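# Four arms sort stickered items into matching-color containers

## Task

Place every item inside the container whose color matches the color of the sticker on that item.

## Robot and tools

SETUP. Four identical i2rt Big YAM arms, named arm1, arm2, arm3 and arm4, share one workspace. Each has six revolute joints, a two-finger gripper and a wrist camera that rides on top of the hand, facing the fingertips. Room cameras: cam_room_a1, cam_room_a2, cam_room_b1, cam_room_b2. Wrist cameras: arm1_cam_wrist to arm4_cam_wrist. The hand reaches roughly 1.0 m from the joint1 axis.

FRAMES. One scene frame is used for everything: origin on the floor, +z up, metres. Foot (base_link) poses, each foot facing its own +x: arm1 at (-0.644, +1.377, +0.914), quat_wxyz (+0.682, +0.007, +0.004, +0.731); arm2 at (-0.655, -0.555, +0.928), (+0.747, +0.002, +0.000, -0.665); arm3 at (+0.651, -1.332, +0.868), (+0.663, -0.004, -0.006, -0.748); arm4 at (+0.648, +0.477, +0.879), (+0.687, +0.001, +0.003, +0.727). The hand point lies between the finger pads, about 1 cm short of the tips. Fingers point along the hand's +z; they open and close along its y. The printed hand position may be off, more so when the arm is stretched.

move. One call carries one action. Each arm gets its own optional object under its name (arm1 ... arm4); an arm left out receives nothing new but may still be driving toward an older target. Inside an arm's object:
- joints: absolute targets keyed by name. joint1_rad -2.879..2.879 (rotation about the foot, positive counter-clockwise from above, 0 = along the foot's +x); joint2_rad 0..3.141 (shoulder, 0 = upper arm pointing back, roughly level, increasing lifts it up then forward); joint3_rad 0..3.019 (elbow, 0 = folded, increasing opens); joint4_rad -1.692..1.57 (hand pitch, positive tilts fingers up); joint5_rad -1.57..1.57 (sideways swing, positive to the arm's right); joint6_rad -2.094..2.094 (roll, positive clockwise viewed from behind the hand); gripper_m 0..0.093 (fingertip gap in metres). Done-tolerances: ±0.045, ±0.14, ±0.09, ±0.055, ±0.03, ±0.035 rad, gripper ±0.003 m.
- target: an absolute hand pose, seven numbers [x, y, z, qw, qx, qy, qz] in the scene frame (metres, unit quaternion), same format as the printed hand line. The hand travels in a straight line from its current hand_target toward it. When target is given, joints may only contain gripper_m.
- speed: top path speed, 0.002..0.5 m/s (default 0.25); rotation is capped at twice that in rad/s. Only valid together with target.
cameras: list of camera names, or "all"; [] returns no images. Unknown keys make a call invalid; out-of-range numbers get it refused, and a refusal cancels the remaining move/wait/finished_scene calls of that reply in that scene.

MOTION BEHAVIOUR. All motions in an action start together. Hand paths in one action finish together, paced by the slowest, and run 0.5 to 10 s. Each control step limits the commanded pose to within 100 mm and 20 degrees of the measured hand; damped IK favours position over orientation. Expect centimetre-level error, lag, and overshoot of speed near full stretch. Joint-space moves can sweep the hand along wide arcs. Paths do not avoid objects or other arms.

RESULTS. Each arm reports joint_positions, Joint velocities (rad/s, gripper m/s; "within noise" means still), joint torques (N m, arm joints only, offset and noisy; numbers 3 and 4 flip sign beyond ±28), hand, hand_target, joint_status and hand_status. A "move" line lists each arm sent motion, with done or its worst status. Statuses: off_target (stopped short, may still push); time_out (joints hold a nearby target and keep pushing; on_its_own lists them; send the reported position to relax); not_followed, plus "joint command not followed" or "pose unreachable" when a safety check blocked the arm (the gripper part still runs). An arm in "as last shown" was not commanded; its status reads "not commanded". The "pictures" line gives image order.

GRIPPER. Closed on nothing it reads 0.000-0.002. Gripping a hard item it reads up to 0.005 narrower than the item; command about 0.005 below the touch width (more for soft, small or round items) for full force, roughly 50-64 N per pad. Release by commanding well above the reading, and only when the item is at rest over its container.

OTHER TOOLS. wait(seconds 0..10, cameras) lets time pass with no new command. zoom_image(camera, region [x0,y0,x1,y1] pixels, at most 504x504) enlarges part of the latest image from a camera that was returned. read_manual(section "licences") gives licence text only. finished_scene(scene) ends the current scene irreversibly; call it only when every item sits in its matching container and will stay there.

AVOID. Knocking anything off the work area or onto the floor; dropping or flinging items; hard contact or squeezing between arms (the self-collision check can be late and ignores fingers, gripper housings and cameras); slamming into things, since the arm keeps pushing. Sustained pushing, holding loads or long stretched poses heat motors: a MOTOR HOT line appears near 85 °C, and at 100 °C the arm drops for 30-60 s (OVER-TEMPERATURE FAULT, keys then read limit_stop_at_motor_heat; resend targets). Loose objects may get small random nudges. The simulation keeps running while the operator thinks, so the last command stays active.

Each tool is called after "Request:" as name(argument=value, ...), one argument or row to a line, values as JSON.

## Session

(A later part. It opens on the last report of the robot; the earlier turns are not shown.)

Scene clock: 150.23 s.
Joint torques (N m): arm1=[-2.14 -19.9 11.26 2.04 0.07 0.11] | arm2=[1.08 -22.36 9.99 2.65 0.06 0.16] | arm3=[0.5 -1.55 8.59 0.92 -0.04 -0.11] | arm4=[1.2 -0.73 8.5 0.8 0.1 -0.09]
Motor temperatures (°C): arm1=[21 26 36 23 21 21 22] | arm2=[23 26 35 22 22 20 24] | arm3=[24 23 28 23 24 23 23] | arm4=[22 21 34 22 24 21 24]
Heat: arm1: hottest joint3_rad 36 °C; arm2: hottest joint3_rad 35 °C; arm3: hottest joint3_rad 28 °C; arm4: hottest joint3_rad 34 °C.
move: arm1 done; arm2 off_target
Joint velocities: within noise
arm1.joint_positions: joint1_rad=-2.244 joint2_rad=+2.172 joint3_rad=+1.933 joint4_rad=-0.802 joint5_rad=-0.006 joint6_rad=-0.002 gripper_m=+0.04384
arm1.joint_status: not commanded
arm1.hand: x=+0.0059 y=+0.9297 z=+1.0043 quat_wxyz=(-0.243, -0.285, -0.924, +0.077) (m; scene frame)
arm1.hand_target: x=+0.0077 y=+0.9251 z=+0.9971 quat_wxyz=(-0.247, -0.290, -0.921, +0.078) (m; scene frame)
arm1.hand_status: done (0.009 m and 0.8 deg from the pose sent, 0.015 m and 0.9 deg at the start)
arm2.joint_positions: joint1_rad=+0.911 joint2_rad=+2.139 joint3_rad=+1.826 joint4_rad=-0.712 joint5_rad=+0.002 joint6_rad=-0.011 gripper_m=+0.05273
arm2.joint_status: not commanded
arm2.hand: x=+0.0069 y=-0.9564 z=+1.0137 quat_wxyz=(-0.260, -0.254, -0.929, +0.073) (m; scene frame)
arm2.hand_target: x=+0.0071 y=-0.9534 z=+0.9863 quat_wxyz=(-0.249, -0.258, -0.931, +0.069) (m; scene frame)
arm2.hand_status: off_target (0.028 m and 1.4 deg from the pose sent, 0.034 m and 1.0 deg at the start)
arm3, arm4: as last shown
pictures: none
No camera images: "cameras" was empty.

Request:
move(
  arm1={"target": [0.008, 0.925, 0.987, 0.2468, 0.2904, 0.9212, -0.0778], "speed": 0.05},
  arm2={"target": [0.008, -0.954, 0.982, 0.2494, 0.2581, 0.9308, -0.0692], "speed": 0.05},
  cameras=["arm1_cam_wrist", "arm2_cam_wrist"],
)

Scene clock: 154.07 s.
Joint torques (N m): arm1=[-2.49 -19.43 10.5 2.06 0.07 0.09] | arm2=[1.2 -22.12 9.62 2.69 0.06 0.17] | arm3=[0.5 -1.44 8.55 0.96 -0.05 -0.1] | arm4=[1.03 -0.91 8.58 0.62 0.13 -0.07]
Motor temperatures (°C): arm1=[21 26 36 23 21 21 22] | arm2=[23 26 34 22 22 20 24] | arm3=[24 23 28 23 24 23 23] | arm4=[22 21 34 22 24 21 24]
Heat: arm1: hottest joint3_rad 36 °C; arm2: hottest joint3_rad 34 °C; arm3: hottest joint3_rad 28 °C; arm4: hottest joint3_rad 34 °C.
move: arm1 off_target; arm2 off_target
Joint velocities: within noise
arm1.joint_positions: joint1_rad=-2.244 joint2_rad=+2.172 joint3_rad=+1.927 joint4_rad=-0.780 joint5_rad=-0.006 joint6_rad=-0.002 gripper_m=+0.04384
arm1.joint_status: not commanded
arm1.hand: x=+0.0081 y=+0.9282 z=+1.0039 quat_wxyz=(-0.250, -0.285, -0.922, +0.079) (m; scene frame)
arm1.hand_target: x=+0.0075 y=+0.9252 z=+0.9870 quat_wxyz=(-0.247, -0.290, -0.921, +0.078) (m; scene frame)
arm1.hand_status: off_target (0.017 m and 0.7 deg from the pose sent, 0.018 m and 0.8 deg at the start)
arm2.joint_positions: joint1_rad=+0.911 joint2_rad=+2.139 joint3_rad=+1.826 joint4_rad=-0.704 joint5_rad=+0.002 joint6_rad=-0.011 gripper_m=+0.05273
arm2.joint_status: not commanded
arm2.hand: x=+0.0082 y=-0.9571 z=+1.0141 quat_wxyz=(-0.263, -0.254, -0.928, +0.074) (m; scene frame)
arm2.hand_target: x=+0.0069 y=-0.9533 z=+0.9826 quat_wxyz=(-0.249, -0.258, -0.931, +0.069) (m; scene frame)
arm2.hand_status: off_target (0.032 m and 1.7 deg from the pose sent, 0.032 m and 1.4 deg at the start)
arm3, arm4: as last shown
pictures: arm1_cam_wrist, arm2_cam_wrist
Images, in order (width x height): arm1_cam_wrist 672x504, arm2_cam_wrist 672x504.

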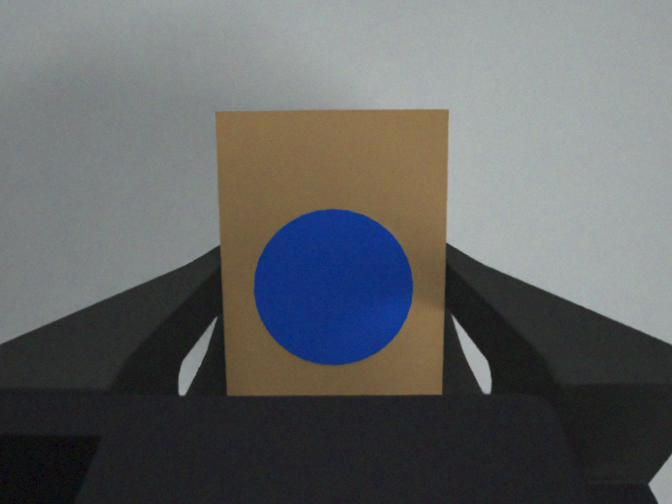

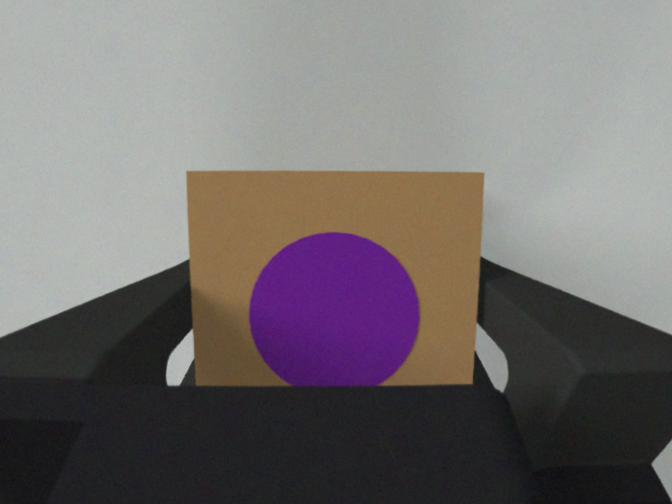

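Request:
move(
  arm1={"target": [0.008, 0.926, 0.997, 0.2468, 0.2904, 0.9212, -0.0778], "joints": {"gripper_m": 0.085}},
  arm2={"target": [0.008, -0.956, 0.992, 0.2494, 0.2581, 0.9308, -0.0692], "joints": {"gripper_m": 0.092}},
  cameras=[],
)

Request:
move(
  arm1={"target": [-0.08, 0.987, 1.13, 0.2468, 0.2904, 0.9212, -0.0778], "speed": 0.25},
  arm2={"target": [-0.08, -0.903, 1.13, 0.2494, 0.2581, 0.9308, -0.0692], "speed": 0.25},
  cameras=["arm1_cam_wrist", "arm2_cam_wrist"],
)

Scene clock: 161.03 s.
Joint torques (N m): arm1=[-1.67 -19.6 11.86 1.11 -0.05 0.1] | arm2=[0.91 -22.53 11.37 1.72 0 0.15] | arm3=[0.67 -1.44 8.55 0.9 -0.04 -0.1] | arm4=[1.38 -0.67 8.57 0.65 0.12 -0.06]
Motor temperatures (°C): arm1=[21 27 36 23 21 21 22] | arm2=[23 27 34 22 22 20 24] | arm3=[24 23 28 23 24 23 23] | arm4=[22 21 34 22 24 21 24]
Heat: arm1: hottest joint3_rad 36 °C; arm2: hottest joint3_rad 34 °C; arm3: hottest joint3_rad 28 °C; arm4: hottest joint3_rad 34 °C.
move: arm1 done; arm2 off_target
Joint velocities: within noise
arm1.joint_positions: joint1_rad=-2.248 joint2_rad=+2.172 joint3_rad=+1.925 joint4_rad=-0.779 joint5_rad=-0.002 joint6_rad=+0.002 gripper_m=+0.08496
arm1.joint_status: all done
arm1.hand: x=+0.0059 y=+0.9256 z=+1.0029 quat_wxyz=(-0.249, -0.289, -0.921, +0.080) (m; scene frame)
arm1.hand_target: x=+0.0078 y=+0.9260 z=+0.9968 quat_wxyz=(-0.247, -0.291, -0.921, +0.078) (m; scene frame)
arm1.hand_status: done (0.006 m and 0.5 deg from the pose sent, 0.007 m and 0.8 deg at the start)
arm2.joint_positions: joint1_rad=+0.911 joint2_rad=+2.139 joint3_rad=+1.823 joint4_rad=-0.702 joint5_rad=+0.002 joint6_rad=-0.011 gripper_m=+0.09194
arm2.joint_status: all done
arm2.hand: x=+0.0076 y=-0.9568 z=+1.0127 quat_wxyz=(-0.262, -0.254, -0.928, +0.074) (m; scene frame)
arm2.hand_target: x=+0.0076 y=-0.9557 z=+0.9923 quat_wxyz=(-0.250, -0.258, -0.931, +0.069) (m; scene frame)
arm2.hand_status: off_target (0.021 m and 1.7 deg from the pose sent, 0.022 m and 1.7 deg at the start)
arm3, arm4: as last shown
pictures: none
No camera images: "cameras" was empty.

Scene clock: 162.50 s.
Joint torques (N m): arm1=[-1.73 -14.74 11.54 0.96 -0.04 0.06] | arm2=[1.03 -18.61 10.35 1.32 0.02 0.14] | arm3=[0.5 -1.49 8.53 0.91 -0.03 -0.11] | arm4=[0.62 -0.67 8.55 0.64 0.13 -0.07]
Motor temperatures (°C): arm1=[21 27 35 23 21 21 22] | arm2=[23 27 34 22 22 20 24] | arm3=[24 23 28 23 24 23 23] | arm4=[22 21 34 22 24 21 24]
Heat: arm1: hottest joint3_rad 35 °C; arm2: hottest joint3_rad 34 °C; arm3: hottest joint3_rad 28 °C; arm4: hottest joint3_rad 34 °C.
move: arm1 done; arm2 off_target
Joint velocities: within noise
arm1.joint_positions: joint1_rad=-2.248 joint2_rad=+1.797 joint3_rad=+1.688 joint4_rad=-0.904 joint5_rad=-0.003 joint6_rad=+0.004 gripper_m=+0.08496
arm1.joint_status: not commanded
arm1.hand: x=-0.0798 y=+0.9865 z=+1.1383 quat_wxyz=(-0.256, -0.289, -0.919, +0.082) (m; scene frame)
arm1.hand_target: x=-0.0801 y=+0.9869 z=+1.1301 quat_wxyz=(-0.247, -0.290, -0.921, +0.078) (m; scene frame)
arm1.hand_status: done (0.008 m and 1.2 deg from the pose sent, 0.165 m and 0.5 deg at the start)
arm2.joint_positions: joint1_rad=+0.911 joint2_rad=+1.777 joint3_rad=+1.628 joint4_rad=-0.852 joint5_rad=+0.002 joint6_rad=-0.010 gripper_m=+0.09194
arm2.joint_status: not commanded
arm2.hand: x=-0.0770 y=-0.9063 z=+1.1516 quat_wxyz=(-0.271, -0.254, -0.926, +0.076) (m; scene frame)
arm2.hand_target: x=-0.0802 y=-0.9028 z=+1.1304 quat_wxyz=(-0.250, -0.258, -0.931, +0.069) (m; scene frame)
arm2.hand_status: off_target (0.022 m and 2.7 deg from the pose sent, 0.156 m and 1.6 deg at the start)
arm3.joint_positions: joint1_rad=-1.980 joint2_rad=+0.700 joint3_rad=+1.085 joint4_rad=-1.407 joint5_rad=+0.001 joint6_rad=+0.005 gripper_m=+0.09402
arm3.joint_status: not commanded
arm3.hand: x=+0.4282 y=-1.1955 z=+1.2253 quat_wxyz=(+0.065, -0.929, +0.257, +0.259) (m; scene frame)
arm3.hand_target: x=+0.4303 y=-1.1939 z=+1.2226 quat_wxyz=(+0.065, -0.929, +0.259, +0.255) (m; scene frame)
arm3.hand_status: not commanded
arm4.joint_positions: joint1_rad=+0.900 joint2_rad=+0.695 joint3_rad=+1.079 joint4_rad=-1.404 joint5_rad=-0.001 joint6_rad=+0.013 gripper_m=+0.09401
arm4.joint_status: not commanded
arm4.hand: x=+0.4394 y=+0.6271 z=+1.2383 quat_wxyz=(-0.078, +0.915, -0.297, -0.262) (m; scene frame)
arm4.hand_target: x=+0.4392 y=+0.6266 z=+1.2369 quat_wxyz=(-0.078, +0.918, -0.291, -0.256) (m; scene frame)
arm4.hand_status: not commanded
pictures: arm1_cam_wrist, arm2_cam_wrist
Images, in order (width x height): arm1_cam_wrist 672x504, arm2_cam_wrist 672x504.

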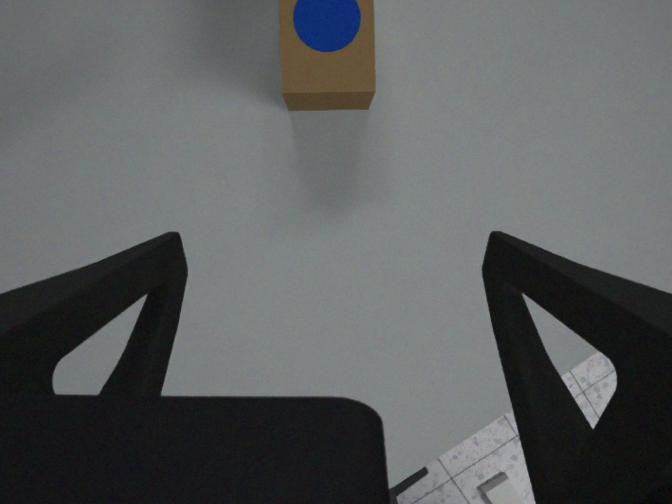

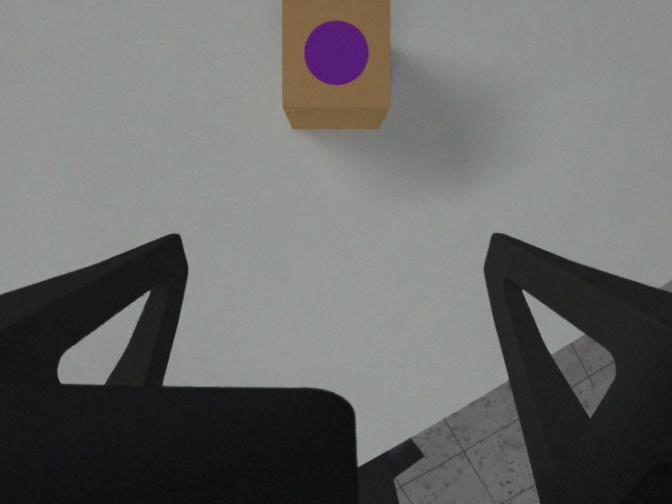

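Request:
move(
  arm1={"target": [-0.41, 1.214, 1.22, 0.2468, 0.2904, 0.9212, -0.0778], "speed": 0.35},
  arm2={"target": [-0.41, -0.703, 1.23, 0.2494, 0.2581, 0.9308, -0.0692], "speed": 0.35},
  arm3={"target": [0.25, -1.096, 1.16, 0.0685, -0.9315, 0.2557, 0.2496], "speed": 0.35},
  arm4={"target": [0.23, 0.77, 1.17, 0.0778, -0.9212, 0.2904, 0.2468], "speed": 0.35},
  cameras=[],
)

Request:
move(
  arm3={"target": [0.015, -0.96, 1.13, 0.0685, -0.9315, 0.2557, 0.2496], "speed": 0.3},
  arm4={"target": [0.01, 0.948, 1.13, 0.0778, -0.9212, 0.2904, 0.2468], "speed": 0.3},
  cameras=["arm3_cam_wrist", "arm4_cam_wrist"],
)

Scene clock: 175.77 s.
Joint torques (N m): arm1=[-2.08 0.79 11.17 0.76 -0.05 -0.04] | arm2=[1.61 -2.49 10.1 1.24 0.14 0.19] | arm3=[2.37 -10.4 13.96 1.36 0.13 0.02] | arm4=[1.14 -12.04 12.82 1.16 0.21 -0.03]
Motor temperatures (°C): arm1=[21 27 35 23 21 21 22] | arm2=[23 27 33 22 22 20 24] | arm3=[24 23 28 23 24 23 23] | arm4=[22 21 34 22 24 21 24]
Heat: arm1: hottest joint3_rad 35 °C; arm2: hottest joint3_rad 33 °C; arm3: hottest joint3_rad 28 °C; arm4: hottest joint3_rad 34 °C.
move: arm1 done; arm2 off_target; arm3 off_target; arm4 off_target
Joint velocities: within noise
arm1.joint_positions: joint1_rad=-2.252 joint2_rad=+0.719 joint3_rad=+0.960 joint4_rad=-1.257 joint5_rad=-0.010 joint6_rad=+0.002 gripper_m=+0.08496
arm1.joint_status: not commanded
arm1.hand: x=-0.4073 y=+1.2156 z=+1.2231 quat_wxyz=(-0.255, -0.289, -0.919, +0.079) (m; scene frame)
arm1.hand_target: x=-0.4100 y=+1.2141 z=+1.2200 quat_wxyz=(-0.247, -0.290, -0.921, +0.078) (m; scene frame)
arm1.hand_status: done (0.004 m and 1.0 deg from the pose sent, 0.409 m and 1.2 deg at the start)
arm2.joint_positions: joint1_rad=+0.911 joint2_rad=+0.735 joint3_rad=+0.964 joint4_rad=-1.239 joint5_rad=+0.004 joint6_rad=-0.007 gripper_m=+0.09194
arm2.joint_status: not commanded
arm2.hand: x=-0.4087 y=-0.7067 z=+1.2413 quat_wxyz=(-0.266, -0.255, -0.926, +0.075) (m; scene frame)
arm2.hand_target: x=-0.4102 y=-0.7030 z=+1.2303 quat_wxyz=(-0.249, -0.258, -0.931, +0.069) (m; scene frame)
arm2.hand_status: off_target (0.012 m and 2.1 deg from the pose sent, 0.398 m and 2.7 deg at the start)
arm3.joint_positions: joint1_rad=-1.980 joint2_rad=+1.217 joint3_rad=+1.159 joint4_rad=-1.048 joint5_rad=+0.017 joint6_rad=+0.005 gripper_m=+0.09402
arm3.joint_status: not commanded
arm3.hand: x=+0.2678 y=-1.0998 z=+1.1312 quat_wxyz=(+0.061, -0.939, +0.261, +0.218) (m; scene frame)
arm3.hand_target: x=+0.2516 y=-1.0969 z=+1.1601 quat_wxyz=(+0.068, -0.931, +0.256, +0.250) (m; scene frame)
arm3.hand_status: off_target (0.034 m and 3.9 deg from the pose sent, 0.214 m and 1.2 deg at the start)
arm4.joint_positions: joint1_rad=+0.903 joint2_rad=+1.346 joint3_rad=+1.265 joint4_rad=-1.031 joint5_rad=+0.004 joint6_rad=+0.013 gripper_m=+0.09401
arm4.joint_status: not commanded
arm4.hand: x=+0.2460 y=+0.7623 z=+1.1432 quat_wxyz=(-0.067, +0.926, -0.300, -0.218) (m; scene frame)
arm4.hand_target: x=+0.2313 y=+0.7691 z=+1.1700 quat_wxyz=(-0.078, +0.921, -0.291, -0.247) (m; scene frame)
arm4.hand_status: off_target (0.032 m and 3.7 deg from the pose sent, 0.263 m and 2.0 deg at the start)
pictures: none
No camera images: "cameras" was empty.

Scene clock: 177.73 s.
Joint torques (N m): arm1=[-2.73 1.67 11.12 0.92 -0.07 -0.04] | arm2=[1.55 -2.37 10.17 1.26 0.15 0.19] | arm3=[2.32 -23.41 14.11 0.62 0.06 -0.02] | arm4=[0.38 -24.06 12.82 0.44 -0.08 -0.08]
Motor temperatures (°C): arm1=[21 27 35 23 21 21 22] | arm2=[23 27 33 22 22 20 23] | arm3=[24 23 29 23 24 23 23] | arm4=[22 21 35 22 24 21 24]
Heat: arm1: hottest joint3_rad 35 °C; arm2: hottest joint3_rad 33 °C; arm3: hottest joint3_rad 29 °C; arm4: hottest joint3_rad 35 °C.
move: arm3 off_target; arm4 off_target
Joint velocities: within noise
arm1, arm2: as last shown
arm1.hand_target: x=-0.4100 y=+1.2141 z=+1.2200 quat_wxyz=(-0.247, -0.291, -0.921, +0.078) (m; scene frame)
arm3.joint_positions: joint1_rad=-1.980 joint2_rad=+1.955 joint3_rad=+1.962 joint4_rad=-1.095 joint5_rad=+0.017 joint6_rad=+0.005 gripper_m=+0.09402
arm3.joint_status: not commanded
arm3.hand: x=+0.0285 y=-0.9600 z=+1.1028 quat_wxyz=(+0.064, -0.936, +0.260, +0.227) (m; scene frame)
arm3.hand_target: x=+0.0163 y=-0.9608 z=+1.1299 quat_wxyz=(+0.068, -0.931, +0.256, +0.250) (m; scene frame)
arm3.hand_status: off_target (0.030 m and 2.8 deg from the pose sent, 0.289 m and 3.9 deg at the start)
arm4.joint_positions: joint1_rad=+0.885 joint2_rad=+2.153 joint3_rad=+2.271 joint4_rad=-1.189 joint5_rad=-0.003 joint6_rad=-0.009 gripper_m=+0.09401
arm4.joint_status: not commanded
arm4.hand: x=+0.0155 y=+0.9397 z=+1.1193 quat_wxyz=(-0.074, +0.922, -0.296, -0.237) (m; scene frame)
arm4.hand_target: x=+0.0106 y=+0.9477 z=+1.1299 quat_wxyz=(-0.078, +0.921, -0.290, -0.248) (m; scene frame)
arm4.hand_status: off_target (0.015 m and 1.4 deg from the pose sent, 0.301 m and 3.7 deg at the start)
pictures: arm3_cam_wrist, arm4_cam_wrist
Images, in order (width x height): arm3_cam_wrist 672x504, arm4_cam_wrist 672x504.

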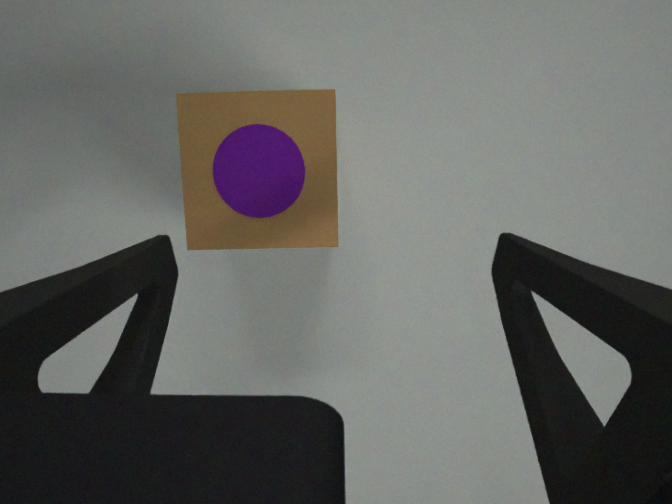

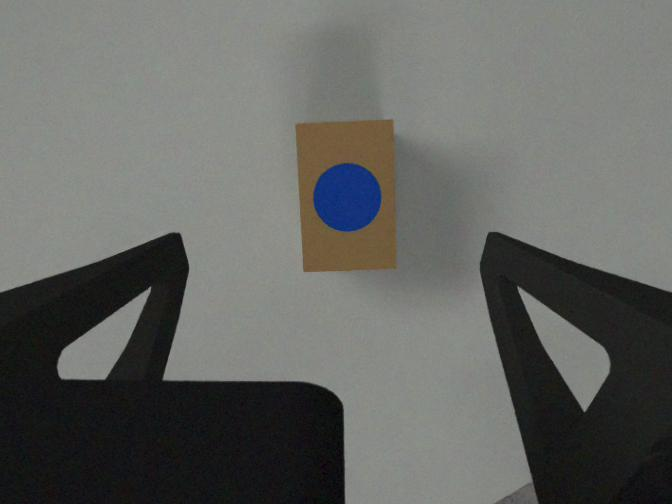

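Request:
move(
  arm3={"target": [-0.016, -0.975, 1.065, 0.0685, -0.9315, 0.2557, 0.2496], "speed": 0.15},
  arm4={"target": [0.005, 0.958, 1.035, 0.0778, -0.9212, 0.2904, 0.2468], "speed": 0.15},
  cameras=["arm3_cam_wrist", "arm4_cam_wrist"],
)

Scene clock: 188.27 s.
Joint torques (N m): arm1=[-3.19 0.85 11.12 0.99 -0.07 -0.01] | arm2=[1.49 -2.37 10.15 1.25 0.14 0.19] | arm3=[2.2 -23.65 8.99 1.62 0.14 0.03] | arm4=[0.32 -23.94 9.48 1.44 -0.07 -0.09]
Motor temperatures (°C): arm1=[21 26 34 23 21 21 22] | arm2=[23 26 32 22 22 20 23] | arm3=[24 23 30 23 24 23 23] | arm4=[22 22 35 22 24 21 24]
Heat: arm1: hottest joint3_rad 34 °C; arm2: hottest joint3_rad 32 °C; arm3: hottest joint3_rad 30 °C; arm4: hottest joint3_rad 35 °C.
move: arm3 done; arm4 off_target
Joint velocities: within noise
arm1, arm2: as last shown
arm1.joint_positions: joint1_rad=-2.252 joint2_rad=+0.719 joint3_rad=+0.960 joint4_rad=-1.257 joint5_rad=-0.010 joint6_rad=+0.001 gripper_m=+0.08496
arm1.hand_target: x=-0.4100 y=+1.2141 z=+1.2200 quat_wxyz=(-0.247, -0.290, -0.921, +0.078) (m; scene frame)
arm2.hand_target: x=-0.4102 y=-0.7031 z=+1.2303 quat_wxyz=(-0.249, -0.258, -0.931, +0.069) (m; scene frame)
arm3.joint_positions: joint1_rad=-1.938 joint2_rad=+2.017 joint3_rad=+1.962 joint4_rad=-0.987 joint5_rad=+0.036 joint6_rad=+0.036 gripper_m=+0.09402
arm3.joint_status: not commanded
arm3.hand: x=-0.0102 y=-0.9701 z=+1.0712 quat_wxyz=(+0.069, -0.932, +0.256, +0.248) (m; scene frame)
arm3.hand_target: x=-0.0159 y=-0.9751 z=+1.0652 quat_wxyz=(+0.068, -0.931, +0.256, +0.250) (m; scene frame)
arm3.hand_status: done (0.010 m and 0.2 deg from the pose sent, 0.060 m and 2.8 deg at the start)
arm4.joint_positions: joint1_rad=+0.878 joint2_rad=+2.172 joint3_rad=+2.115 joint4_rad=-0.989 joint5_rad=-0.007 joint6_rad=-0.016 gripper_m=+0.09401
arm4.joint_status: not commanded
arm4.hand: x=+0.0075 y=+0.9506 z=+1.0500 quat_wxyz=(-0.077, +0.920, -0.294, -0.248) (m; scene frame)
arm4.hand_target: x=+0.0054 y=+0.9577 z=+1.0351 quat_wxyz=(-0.078, +0.921, -0.290, -0.247) (m; scene frame)
arm4.hand_status: off_target (0.017 m and 0.5 deg from the pose sent, 0.087 m and 1.4 deg at the start)
pictures: arm3_cam_wrist, arm4_cam_wrist
Images, in order (width x height): arm3_cam_wrist 672x504, arm4_cam_wrist 672x504.

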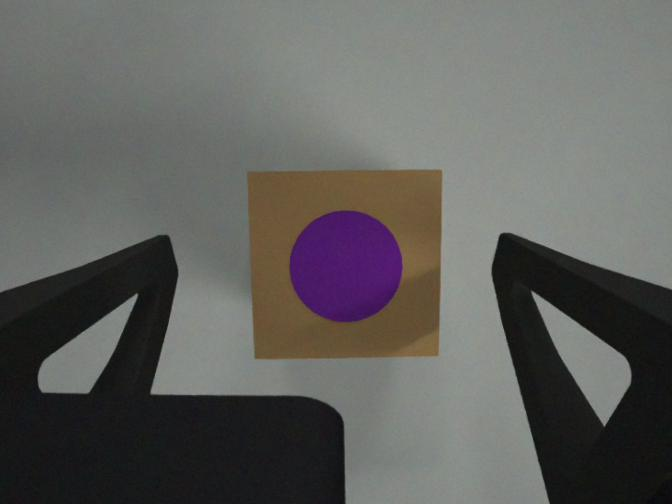

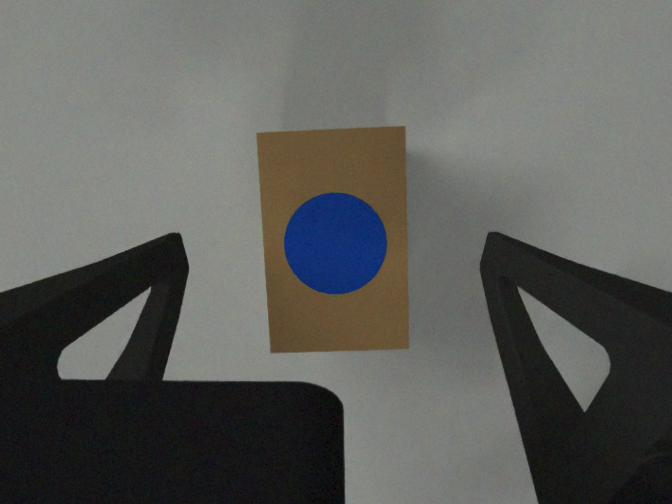

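Request:
move(
  arm3={"target": [-0.011, -0.9745, 1.022, 0.0685, -0.9315, 0.2557, 0.2496], "speed": 0.12},
  arm4={"target": [0.005, 0.958, 0.984, 0.0778, -0.9212, 0.2904, 0.2468], "speed": 0.12},
  cameras=["arm3_cam_wrist", "arm4_cam_wrist"],
)

Scene clock: 199.50 s.
Joint torques (N m): arm1=[-3.19 0.38 11.15 0.83 -0.02 -0.04] | arm2=[1.55 -2.43 10.15 1.26 0.14 0.2] | arm3=[1.96 -23.18 8.95 1.65 0.05 -0.01] | arm4=[0.32 -22.95 8.84 1.37 -0.02 -0.07]
Motor temperatures (°C): arm1=[21 26 34 23 21 21 22] | arm2=[23 26 32 22 22 20 23] | arm3=[24 24 30 23 24 23 23] | arm4=[22 24 35 22 24 21 24]
Heat: arm1: hottest joint3_rad 34 °C; arm2: hottest joint3_rad 32 °C; arm3: hottest joint3_rad 30 °C; arm4: hottest joint3_rad 35 °C.
move: arm3 done; arm4 off_target
Joint velocities: within noise
arm1, arm2: as last shown
arm3.joint_positions: joint1_rad=-1.938 joint2_rad=+2.019 joint3_rad=+1.855 joint4_rad=-0.876 joint5_rad=+0.036 joint6_rad=+0.036 gripper_m=+0.09402
arm3.joint_status: not commanded
arm3.hand: x=-0.0070 y=-0.9723 z=+1.0302 quat_wxyz=(+0.070, -0.931, +0.256, +0.250) (m; scene frame)
arm3.hand_target: x=-0.0109 y=-0.9746 z=+1.0220 quat_wxyz=(+0.068, -0.932, +0.256, +0.250) (m; scene frame)
arm3.hand_status: done (0.009 m and 0.1 deg from the pose sent, 0.049 m and 0.2 deg at the start)
arm4.joint_positions: joint1_rad=+0.878 joint2_rad=+2.182 joint3_rad=+2.024 joint4_rad=-0.868 joint5_rad=-0.009 joint6_rad=-0.020 gripper_m=+0.09401
arm4.joint_status: not commanded
arm4.hand: x=+0.0048 y=+0.9520 z=+1.0123 quat_wxyz=(-0.081, +0.918, -0.292, -0.258) (m; scene frame)
arm4.hand_target: x=+0.0060 y=+0.9572 z=+0.9841 quat_wxyz=(-0.078, +0.921, -0.290, -0.247) (m; scene frame)
arm4.hand_status: off_target (0.029 m and 1.4 deg from the pose sent, 0.066 m and 0.5 deg at the start)
pictures: arm3_cam_wrist, arm4_cam_wrist
Images, in order (width x height): arm3_cam_wrist 672x504, arm4_cam_wrist 672x504.

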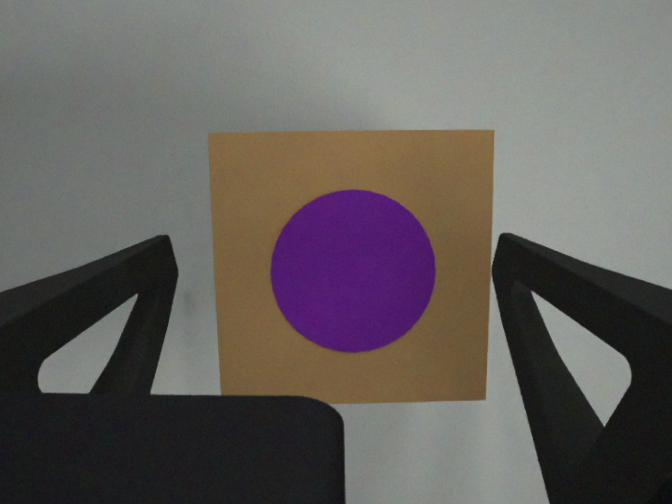

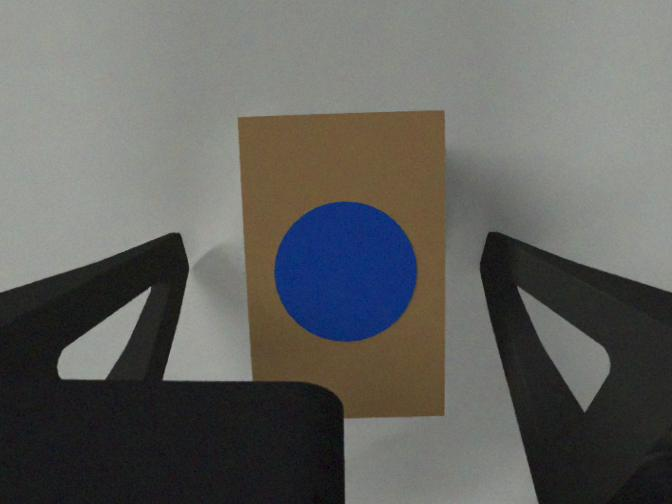

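Request:
move(
  arm3={"joints": {"gripper_m": 0.047}},
  arm4={"target": [0.005, 0.959, 0.972, 0.0778, -0.9212, 0.2904, 0.2468], "speed": 0.12},
  cameras=[],
)

Request:
move(
  arm4={"joints": {"gripper_m": 0.036}},
  cameras=["arm3_cam_wrist", "arm4_cam_wrist"],
)

Scene clock: 206.27 s.
Joint torques (N m): arm1=[-2.9 0.79 11.18 0.76 -0.05 -0.08] | arm2=[1.61 -2.32 10.13 1.26 0.14 0.18] | arm3=[1.85 -23.12 8.94 1.61 0.03 -0.02] | arm4=[0.44 -22.24 8.01 1.48 -0.07 -0.09]
Motor temperatures (°C): arm1=[21 25 33 23 21 21 22] | arm2=[23 26 31 22 22 20 23] | arm3=[24 25 29 23 24 23 23] | arm4=[22 25 35 22 24 21 24]
Heat: arm1: hottest joint3_rad 33 °C; arm2: hottest joint3_rad 31 °C; arm3: hottest joint3_rad 29 °C; arm4: hottest joint3_rad 35 °C.
move: arm3 off_target; arm4 off_target
Joint velocities: within noise
arm1, arm2: as last shown
arm3.joint_positions: joint1_rad=-1.938 joint2_rad=+2.019 joint3_rad=+1.855 joint4_rad=-0.876 joint5_rad=+0.037 joint6_rad=+0.036 gripper_m=+0.05275
arm3.joint_status: gripper_m off_target (ended at +0.05278, target +0.04700)
arm3.hand: x=-0.0069 y=-0.9722 z=+1.0302 quat_wxyz=(+0.070, -0.931, +0.256, +0.249) (m; scene frame)
arm3.hand_target: x=-0.0109 y=-0.9746 z=+1.0220 quat_wxyz=(+0.069, -0.932, +0.256, +0.249) (m; scene frame)
arm3.hand_status: not commanded
arm4.joint_positions: joint1_rad=+0.878 joint2_rad=+2.182 joint3_rad=+2.017 joint4_rad=-0.845 joint5_rad=-0.009 joint6_rad=-0.021 gripper_m=+0.09401
arm4.joint_status: not commanded
arm4.hand: x=+0.0027 y=+0.9536 z=+1.0113 quat_wxyz=(-0.083, +0.916, -0.291, -0.265) (m; scene frame)
arm4.hand_target: x=+0.0066 y=+0.9578 z=+0.9725 quat_wxyz=(-0.078, +0.921, -0.291, -0.247) (m; scene frame)
arm4.hand_status: off_target (0.040 m and 2.2 deg from the pose sent, 0.041 m and 1.4 deg at the start)
pictures: none
No camera images: "cameras" was empty.

Scene clock: 206.90 s.
Joint torques (N m): arm1=[-2.9 1.32 11.3 0.75 -0.06 -0.04] | arm2=[1.61 -2.43 10.15 1.25 0.14 0.17] | arm3=[1.9 -23.24 8.95 1.62 0.01 -0.02] | arm4=[1.08 -22.42 8.16 1.21 -0.03 -0.06]
Motor temperatures (°C): arm1=[21 25 33 23 21 21 22] | arm2=[23 26 31 22 22 20 23] | arm3=[24 25 29 23 24 23 23] | arm4=[22 25 35 22 24 21 24]
Heat: arm1: hottest joint3_rad 33 °C; arm2: hottest joint3_rad 31 °C; arm3: hottest joint3_rad 29 °C; arm4: hottest joint3_rad 35 °C.
move: arm4 off_target
Joint velocities: within noise
arm1, arm2, arm3: as last shown
arm4.joint_positions: joint1_rad=+0.867 joint2_rad=+2.182 joint3_rad=+2.015 joint4_rad=-0.838 joint5_rad=-0.009 joint6_rad=-0.022 gripper_m=+0.04416
arm4.joint_status: gripper_m off_target (ended at +0.04419, target +0.03600)
arm4.hand: x=+0.0070 y=+0.9614 z=+1.0115 quat_wxyz=(-0.086, +0.914, -0.295, -0.267) (m; scene frame)
arm4.hand_target: x=+0.0065 y=+0.9577 z=+0.9726 quat_wxyz=(-0.078, +0.921, -0.290, -0.247) (m; scene frame)
arm4.hand_status: not commanded
pictures: arm3_cam_wrist, arm4_cam_wrist
Images, in order (width x height): arm3_cam_wrist 672x504, arm4_cam_wrist 672x504.

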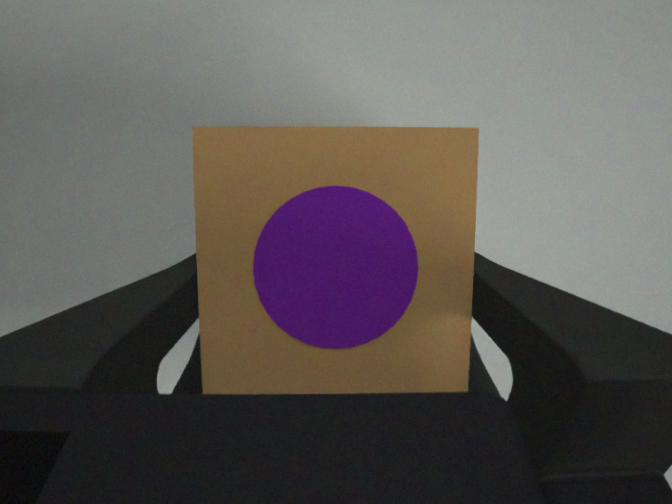

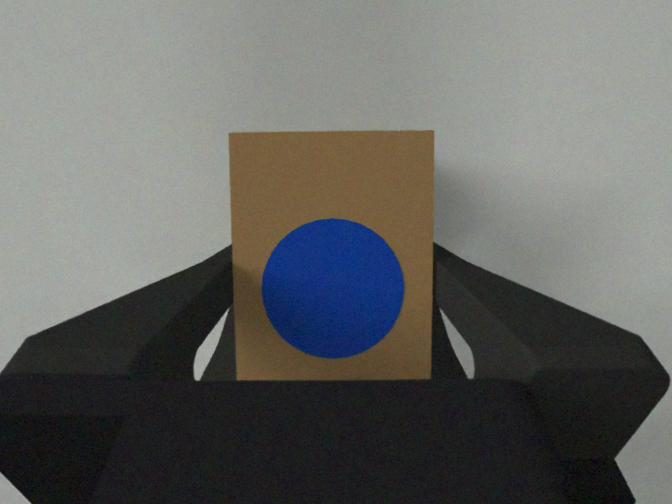

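Request:
move(
  arm3={"target": [0.0, -0.968, 1.14, 0.0685, -0.9315, 0.2557, 0.2496], "speed": 0.25},
  arm4={"target": [0.01, 0.952, 1.14, 0.0778, -0.9212, 0.2904, 0.2468], "speed": 0.25},
  cameras=["arm3_cam_wrist", "arm4_cam_wrist"],
)

Request:
move(
  arm3={"target": [0.42, -1.197, 1.20, 0.0685, -0.9315, 0.2557, 0.2496], "speed": 0.4},
  arm4={"target": [0.41, 0.65, 1.21, 0.0778, -0.9212, 0.2904, 0.2468], "speed": 0.4},
  cameras=[],
)

Scene clock: 215.07 s.
Joint torques (N m): arm1=[-2.43 0.32 11.28 0.76 -0.01 -0.08] | arm2=[1.67 -2.43 10.13 1.24 0.14 0.18] | arm3=[0.62 -24.47 13.72 0.66 -0.05 -0.12] | arm4=[1.49 -25.29 12.23 0.42 0.06 0]
Motor temperatures (°C): arm1=[21 25 33 23 21 21 22] | arm2=[23 26 31 22 22 20 23] | arm3=[24 26 29 23 24 23 24] | arm4=[22 25 35 22 24 21 25]
Heat: arm1: hottest joint3_rad 33 °C; arm2: hottest joint3_rad 31 °C; arm3: hottest joint3_rad 29 °C; arm4: hottest joint3_rad 35 °C.
move: arm3 off_target; arm4 off_target
Joint velocities: within noise
arm1, arm2: as last shown
arm3.joint_positions: joint1_rad=-1.938 joint2_rad=+1.994 joint3_rad=+2.044 joint4_rad=-1.142 joint5_rad=+0.032 joint6_rad=+0.035 gripper_m=+0.05275
arm3.joint_status: not commanded
arm3.hand: x=+0.0052 y=-0.9786 z=+1.1107 quat_wxyz=(+0.062, -0.938, +0.256, +0.225) (m; scene frame)
arm3.hand_target: x=+0.0013 y=-0.9688 z=+1.1401 quat_wxyz=(+0.069, -0.931, +0.256, +0.250) (m; scene frame)
arm3.hand_status: off_target (0.032 m and 3.0 deg from the pose sent, 0.110 m and 0.2 deg at the start)
arm4.joint_positions: joint1_rad=+0.867 joint2_rad=+2.182 joint3_rad=+2.338 joint4_rad=-1.232 joint5_rad=-0.009 joint6_rad=-0.023 gripper_m=+0.04416
arm4.joint_status: not commanded
arm4.hand: x=+0.0191 y=+0.9530 z=+1.1254 quat_wxyz=(-0.074, +0.923, -0.297, -0.235) (m; scene frame)
arm4.hand_target: x=+0.0106 y=+0.9515 z=+1.1398 quat_wxyz=(-0.078, +0.921, -0.290, -0.247) (m; scene frame)
arm4.hand_status: off_target (0.017 m and 1.7 deg from the pose sent, 0.129 m and 2.7 deg at the start)
pictures: arm3_cam_wrist, arm4_cam_wrist
Images, in order (width x height): arm3_cam_wrist 672x504, arm4_cam_wrist 672x504.

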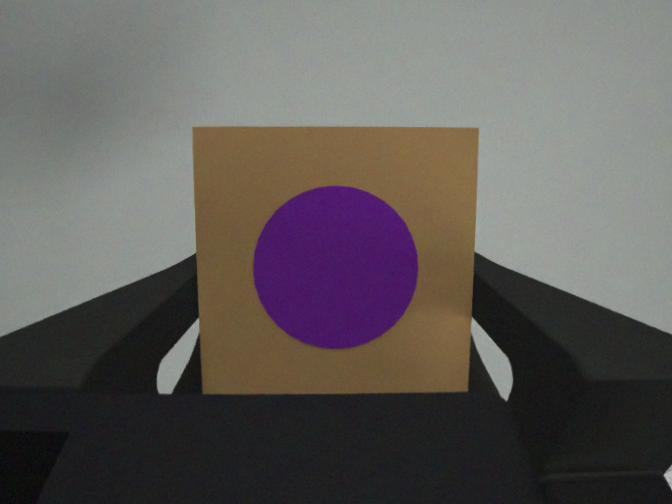

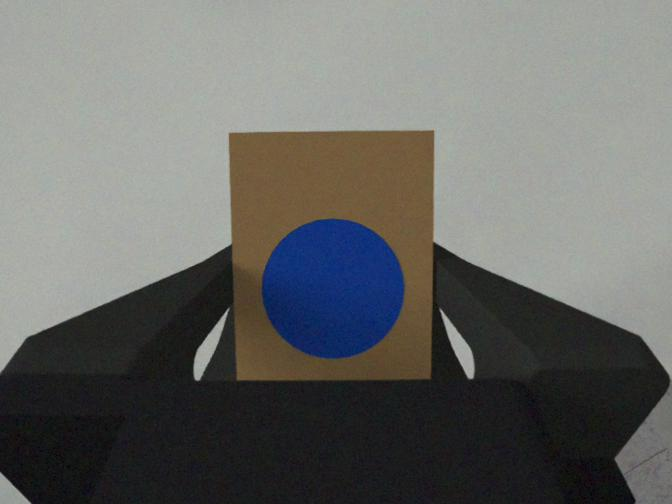

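Scene clock: 217.20 s.
Joint torques (N m): arm1=[-2.43 0.62 11.21 0.76 -0.04 -0.07] | arm2=[1.55 -2.43 10.14 1.26 0.14 0.19] | arm3=[1.14 -1.44 8.98 0.9 0.07 -0.06] | arm4=[1.79 -2.43 8.83 0.58 0.18 0.15]
Motor temperatures (°C): arm1=[21 25 33 23 21 21 22] | arm2=[23 26 31 22 22 20 23] | arm3=[24 26 29 23 24 23 24] | arm4=[22 25 35 22 24 21 25]
Heat: arm1: hottest joint3_rad 33 °C; arm2: hottest joint3_rad 31 °C; arm3: hottest joint3_rad 29 °C; arm4: hottest joint3_rad 35 °C.
move: arm3 done; arm4 done
Joint velocities: within noise
arm1, arm2: as last shown
arm3.joint_positions: joint1_rad=-1.938 joint2_rad=+0.704 joint3_rad=+1.023 joint4_rad=-1.353 joint5_rad=+0.032 joint6_rad=+0.035 gripper_m=+0.05275
arm3.joint_status: not commanded
arm3.hand: x=+0.4189 y=-1.1972 z=+1.2014 quat_wxyz=(+0.068, -0.931, +0.255, +0.252) (m; scene frame)
arm3.hand_target: x=+0.4199 y=-1.1970 z=+1.2000 quat_wxyz=(+0.068, -0.931, +0.256, +0.250) (m; scene frame)
arm3.hand_status: done (0.002 m and 0.3 deg from the pose sent, 0.477 m and 3.0 deg at the start)
arm4.joint_positions: joint1_rad=+0.887 joint2_rad=+0.781 joint3_rad=+1.042 joint4_rad=-1.297 joint5_rad=-0.004 joint6_rad=-0.023 gripper_m=+0.04416
arm4.joint_status: not commanded
arm4.hand: x=+0.4105 y=+0.6516 z=+1.2120 quat_wxyz=(-0.080, +0.920, -0.287, -0.253) (m; scene frame)
arm4.hand_target: x=+0.4100 y=+0.6500 z=+1.2101 quat_wxyz=(-0.078, +0.921, -0.290, -0.247) (m; scene frame)
arm4.hand_status: done (0.003 m and 0.8 deg from the pose sent, 0.502 m and 1.7 deg at the start)
pictures: none
No camera images: "cameras" was empty.

Swing to tables.

Request:
move(
  arm3={"joints": {"joint1_rad": 1.806, "joint2_rad": 0.75, "joint3_rad": 1.12, "joint4_rad": -1.40, "joint5_rad": 0, "joint6_rad": 0}},
  arm4={"joints": {"joint1_rad": -1.91, "joint2_rad": 0.75, "joint3_rad": 1.12, "joint4_rad": -1.40, "joint5_rad": 0, "joint6_rad": 0}},
  cameras=[],
)

Request:
move(
  arm3={"target": [1.165, -1.273, 0.96, 0.2584, -0.0557, 0.9643, 0.0149], "speed": 0.35},
  arm4={"target": [1.103, 0.345, 0.96, 0.2562, 0.1361, 0.9563, -0.0365], "speed": 0.35},
  cameras=["arm3_cam_wrist", "arm4_cam_wrist"],
)

Scene clock: 225.63 s.
Joint torques (N m): arm1=[-3.02 1.08 11.19 0.85 -0.04 -0.11] | arm2=[1.49 -2.37 10.13 1.24 0.14 0.19] | arm3=[1.96 -2.84 13.72 0.79 0.09 -0.11] | arm4=[0.97 -3.02 12.42 0.5 0.1 0.17]
Motor temperatures (°C): arm1=[21 25 33 23 21 21 22] | arm2=[23 25 31 22 22 20 23] | arm3=[24 26 29 23 24 23 24] | arm4=[22 25 35 22 24 21 25]
Heat: arm1: hottest joint3_rad 33 °C; arm2: hottest joint3_rad 31 °C; arm3: hottest joint3_rad 29 °C; arm4: hottest joint3_rad 35 °C.
move: arm3 done; arm4 done
Joint velocities: within noise
arm1.joint_positions: joint1_rad=-2.252 joint2_rad=+0.719 joint3_rad=+0.960 joint4_rad=-1.257 joint5_rad=-0.010 joint6_rad=+0.001 gripper_m=+0.08496
arm1.joint_status: not commanded
arm1.hand: x=-0.4073 y=+1.2156 z=+1.2231 quat_wxyz=(-0.255, -0.289, -0.919, +0.079) (m; scene frame)
arm1.hand_target: x=-0.4100 y=+1.2141 z=+1.2200 quat_wxyz=(-0.247, -0.290, -0.921, +0.078) (m; scene frame)
arm1.hand_status: not commanded
arm2.joint_positions: joint1_rad=+0.911 joint2_rad=+0.735 joint3_rad=+0.964 joint4_rad=-1.239 joint5_rad=+0.004 joint6_rad=-0.007 gripper_m=+0.09194
arm2.joint_status: not commanded
arm2.hand: x=-0.4087 y=-0.7067 z=+1.2413 quat_wxyz=(-0.266, -0.255, -0.926, +0.075) (m; scene frame)
arm2.hand_target: x=-0.4102 y=-0.7031 z=+1.2303 quat_wxyz=(-0.249, -0.258, -0.931, +0.069) (m; scene frame)
arm2.hand_status: not commanded
arm3.joint_positions: joint1_rad=+1.796 joint2_rad=+0.756 joint3_rad=+1.064 joint4_rad=-1.395 joint5_rad=-0.001 joint6_rad=+0.006 gripper_m=+0.05280
arm3.joint_status: all done
arm3.hand: x=+0.9204 y=-1.2990 z=+1.2054 quat_wxyz=(-0.239, +0.049, -0.970, -0.007) (m; scene frame)
arm3.hand_target: x=+0.9225 y=-1.2958 z=+1.2331 quat_wxyz=(-0.267, +0.057, -0.962, -0.009) (m; scene frame)
arm3.hand_status: not commanded
arm4.joint_positions: joint1_rad=-1.908 joint2_rad=+0.760 joint3_rad=+1.068 joint4_rad=-1.391 joint5_rad=+0.001 joint6_rad=-0.012 gripper_m=+0.04424
arm4.joint_status: all done
arm4.hand: x=+0.9120 y=+0.4022 z=+1.2175 quat_wxyz=(-0.237, -0.129, -0.962, +0.038) (m; scene frame)
arm4.hand_target: x=+0.9123 y=+0.4017 z=+1.2437 quat_wxyz=(-0.262, -0.135, -0.955, +0.040) (m; scene frame)
arm4.hand_status: not commanded
pictures: none
No camera images: "cameras" was empty.

Scene clock: 227.47 s.
Joint torques (N m): arm1=[-2.67 0.67 11.17 0.77 -0.06 -0.07] | arm2=[1.55 -2.55 10.14 1.25 0.15 0.19] | arm3=[1.38 -15.03 11.58 1.52 -0.08 -0.11] | arm4=[0.56 -12.75 8.79 1.57 -0.04 0.15]
Motor temperatures (°C): arm1=[21 25 33 23 21 21 22] | arm2=[23 25 31 22 22 20 23] | arm3=[24 25 29 23 24 23 24] | arm4=[22 25 35 22 24 21 25]
Heat: arm1: hottest joint3_rad 33 °C; arm2: hottest joint3_rad 31 °C; arm3: hottest joint3_rad 29 °C; arm4: hottest joint3_rad 35 °C.
move: arm3 off_target; arm4 off_target
Joint velocities: within noise
arm1, arm2: as last shown
arm3.joint_positions: joint1_rad=+1.796 joint2_rad=+1.535 joint3_rad=+0.903 joint4_rad=-0.493 joint5_rad=-0.014 joint6_rad=+0.006 gripper_m=+0.05280
arm3.joint_status: not commanded
arm3.hand: x=+1.1384 y=-1.2778 z=+0.9313 quat_wxyz=(-0.221, +0.051, -0.974, -0.012) (m; scene frame)
arm3.hand_target: x=+1.1631 y=-1.2731 z=+0.9608 quat_wxyz=(-0.258, +0.056, -0.964, -0.015) (m; scene frame)
arm3.hand_status: off_target (0.039 m and 4.5 deg from the pose sent, 0.347 m and 2.5 deg at the start)
arm4.joint_positions: joint1_rad=-1.908 joint2_rad=+1.444 joint3_rad=+0.799 joint4_rad=-0.449 joint5_rad=-0.001 joint6_rad=-0.012 gripper_m=+0.04424
arm4.joint_status: not commanded
arm4.hand: x=+1.0894 y=+0.3500 z=+0.9439 quat_wxyz=(-0.232, -0.129, -0.964, +0.036) (m; scene frame)
arm4.hand_target: x=+1.1025 y=+0.3450 z=+0.9604 quat_wxyz=(-0.256, -0.136, -0.956, +0.037) (m; scene frame)
arm4.hand_status: off_target (0.022 m and 3.0 deg from the pose sent, 0.326 m and 2.4 deg at the start)
pictures: arm3_cam_wrist, arm4_cam_wrist
Images, in order (width x height): arm3_cam_wrist 672x504, arm4_cam_wrist 672x504.

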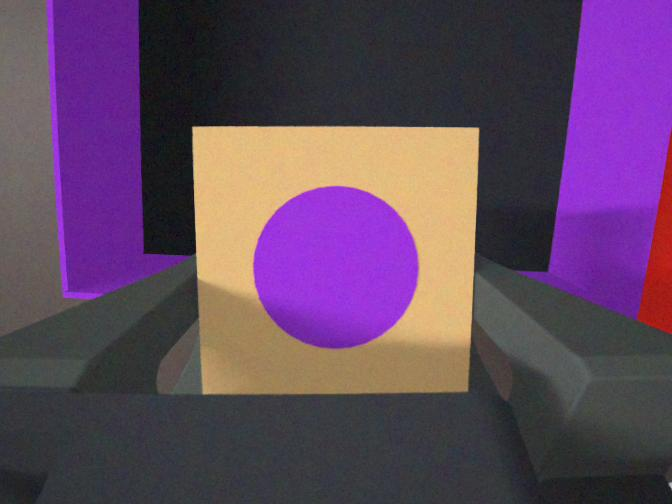

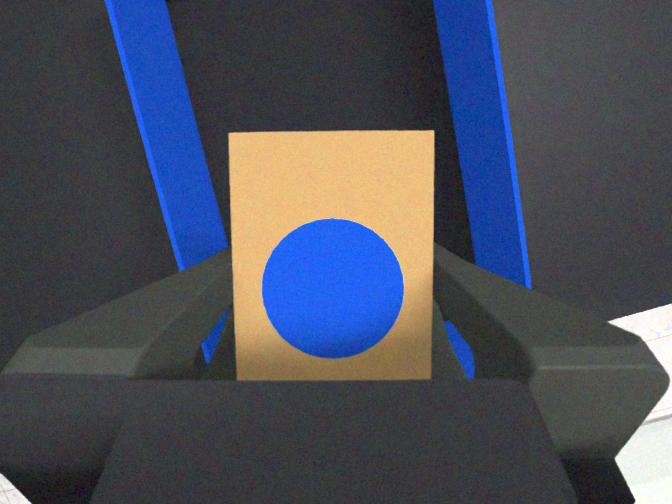

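Request:
move(
  arm3={"target":[1.19,-1.275,0.87,0.2584,-0.0557,0.9643,0.0149],"speed":0.2},
  arm4={"target":[1.12,0.342,0.87,0.2562,0.1361,0.9563,-0.0365],"speed":0.2},
  cameras=["arm3_cam_wrist","arm4_cam_wrist"],
)

Scene clock: 258.10 s.
Joint torques (N m): arm1=[-2.49 0.79 11.28 0.95 -0.03 -0.1] | arm2=[1.55 -2.43 10.17 1.29 0.14 0.19] | arm3=[0.79 -16.79 9.14 1.55 -0.08 -0.11] | arm4=[0.85 -13.74 6.38 1.59 0.09 0.17]
Motor temperatures (°C): arm1=[21 24 33 23 21 21 21] | arm2=[23 25 31 22 22 20 23] | arm3=[24 25 32 23 24 23 24] | arm4=[22 24 35 22 24 21 26]
Heat: arm1: hottest joint3_rad 33 °C; arm2: hottest joint3_rad 31 °C; arm3: hottest joint3_rad 32 °C; arm4: hottest joint3_rad 35 °C.
move: arm3 off_target; arm4 done
Joint velocities: within noise
arm1, arm2: as last shown
arm3.joint_positions: joint1_rad=+1.796 joint2_rad=+1.755 joint3_rad=+0.903 joint4_rad=-0.256 joint5_rad=-0.017 joint6_rad=+0.001 gripper_m=+0.05280
arm3.joint_status: not commanded
arm3.hand: x=+1.1671 y=-1.2754 z=+0.8500 quat_wxyz=(-0.229, +0.054, -0.972, -0.014) (m; scene frame)
arm3.hand_target: x=+1.1889 y=-1.2751 z=+0.8705 quat_wxyz=(-0.258, +0.056, -0.964, -0.015) (m; scene frame)
arm3.hand_status: off_target (0.030 m and 3.5 deg from the pose sent, 0.080 m and 4.5 deg at the start)
arm4.joint_positions: joint1_rad=-1.908 joint2_rad=+1.668 joint3_rad=+0.774 joint4_rad=-0.176 joint5_rad=-0.002 joint6_rad=-0.009 gripper_m=+0.04424
arm4.joint_status: not commanded
arm4.hand: x=+1.1120 y=+0.3431 z=+0.8646 quat_wxyz=(-0.243, -0.131, -0.960, +0.037) (m; scene frame)
arm4.hand_target: x=+1.1200 y=+0.3420 z=+0.8702 quat_wxyz=(-0.256, -0.136, -0.956, +0.036) (m; scene frame)
arm4.hand_status: done (0.010 m and 1.7 deg from the pose sent, 0.080 m and 3.1 deg at the start)
pictures: arm3_cam_wrist, arm4_cam_wrist
Images, in order (width x height): arm3_cam_wrist 672x504, arm4_cam_wrist 672x504.

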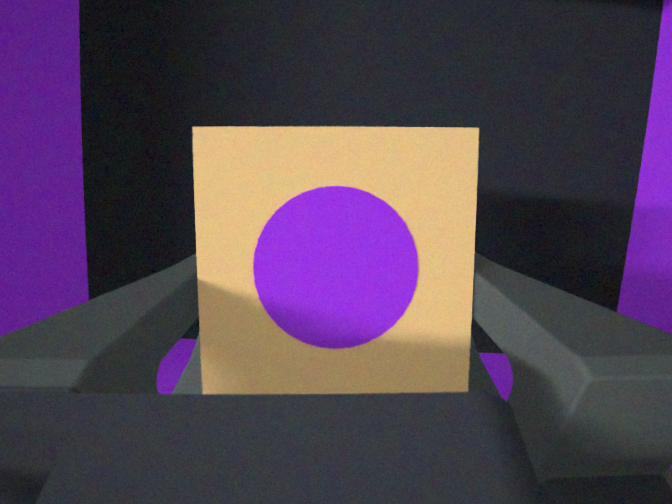

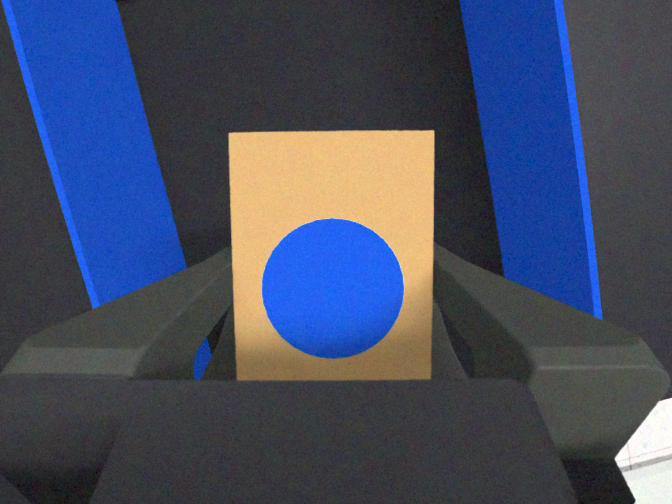

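Request:
move(
  arm3={"target":[1.20,-1.276,0.80,0.2584,-0.0557,0.9643,0.0149],"speed":0.2},
  arm4={"target":[1.12,0.342,0.79,0.2562,0.1361,0.9563,-0.0365],"speed":0.2},
  cameras=["arm3_cam_wrist","arm4_cam_wrist"],
)

Scene clock: 267.57 s.
Joint torques (N m): arm1=[-2.67 0.38 11.19 0.77 -0.05 -0.06] | arm2=[1.61 -2.32 10.13 1.25 0.14 0.2] | arm3=[0.62 -17.73 8.06 1.57 -0.07 -0.13] | arm4=[0.97 -15.27 4.67 1.33 0.09 0.17]
Motor temperatures (°C): arm1=[21 24 33 23 21 21 21] | arm2=[23 25 31 22 22 20 23] | arm3=[24 25 32 23 24 23 24] | arm4=[22 24 34 22 24 21 26]
Heat: arm1: hottest joint3_rad 33 °C; arm2: hottest joint3_rad 31 °C; arm3: hottest joint3_rad 32 °C; arm4: hottest joint3_rad 34 °C.
move: arm3 off_target; arm4 done
Joint velocities: within noise
arm1, arm2: as last shown
arm3.joint_positions: joint1_rad=+1.796 joint2_rad=+1.930 joint3_rad=+0.905 joint4_rad=-0.084 joint5_rad=-0.018 joint6_rad=-0.001 gripper_m=+0.05280
arm3.joint_status: not commanded
arm3.hand: x=+1.1745 y=-1.2753 z=+0.7820 quat_wxyz=(-0.229, +0.055, -0.972, -0.014) (m; scene frame)
arm3.hand_target: x=+1.1990 y=-1.2761 z=+0.8008 quat_wxyz=(-0.258, +0.056, -0.964, -0.015) (m; scene frame)
arm3.hand_status: off_target (0.031 m and 3.5 deg from the pose sent, 0.060 m and 3.5 deg at the start)
arm4.joint_positions: joint1_rad=-1.908 joint2_rad=+1.886 joint3_rad=+0.751 joint4_rad=+0.063 joint5_rad=-0.002 joint6_rad=-0.008 gripper_m=+0.04424
arm4.joint_status: not commanded
arm4.hand: x=+1.1115 y=+0.3429 z=+0.7850 quat_wxyz=(-0.243, -0.131, -0.960, +0.037) (m; scene frame)
arm4.hand_target: x=+1.1199 y=+0.3420 z=+0.7902 quat_wxyz=(-0.256, -0.136, -0.956, +0.036) (m; scene frame)
arm4.hand_status: done (0.010 m and 1.7 deg from the pose sent, 0.075 m and 1.7 deg at the start)
pictures: arm3_cam_wrist, arm4_cam_wrist
Images, in order (width x height): arm3_cam_wrist 672x504, arm4_cam_wrist 672x504.

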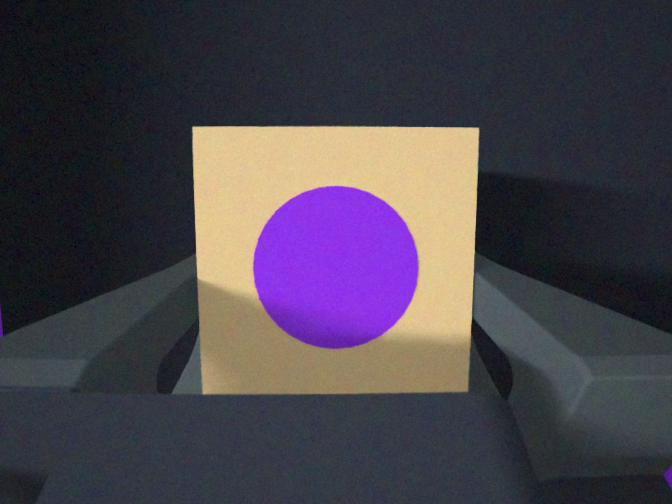

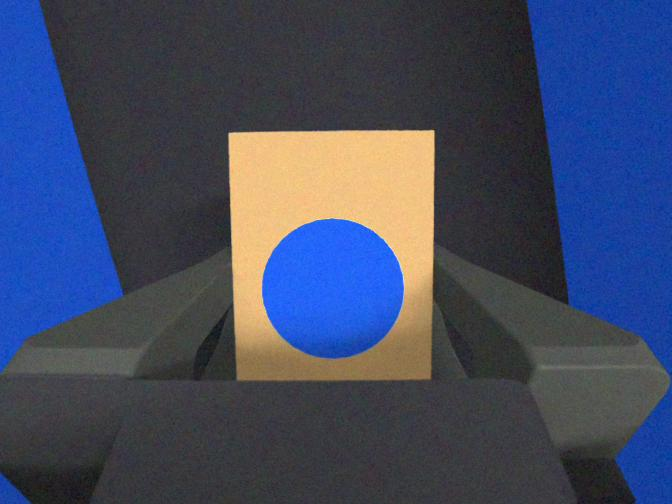

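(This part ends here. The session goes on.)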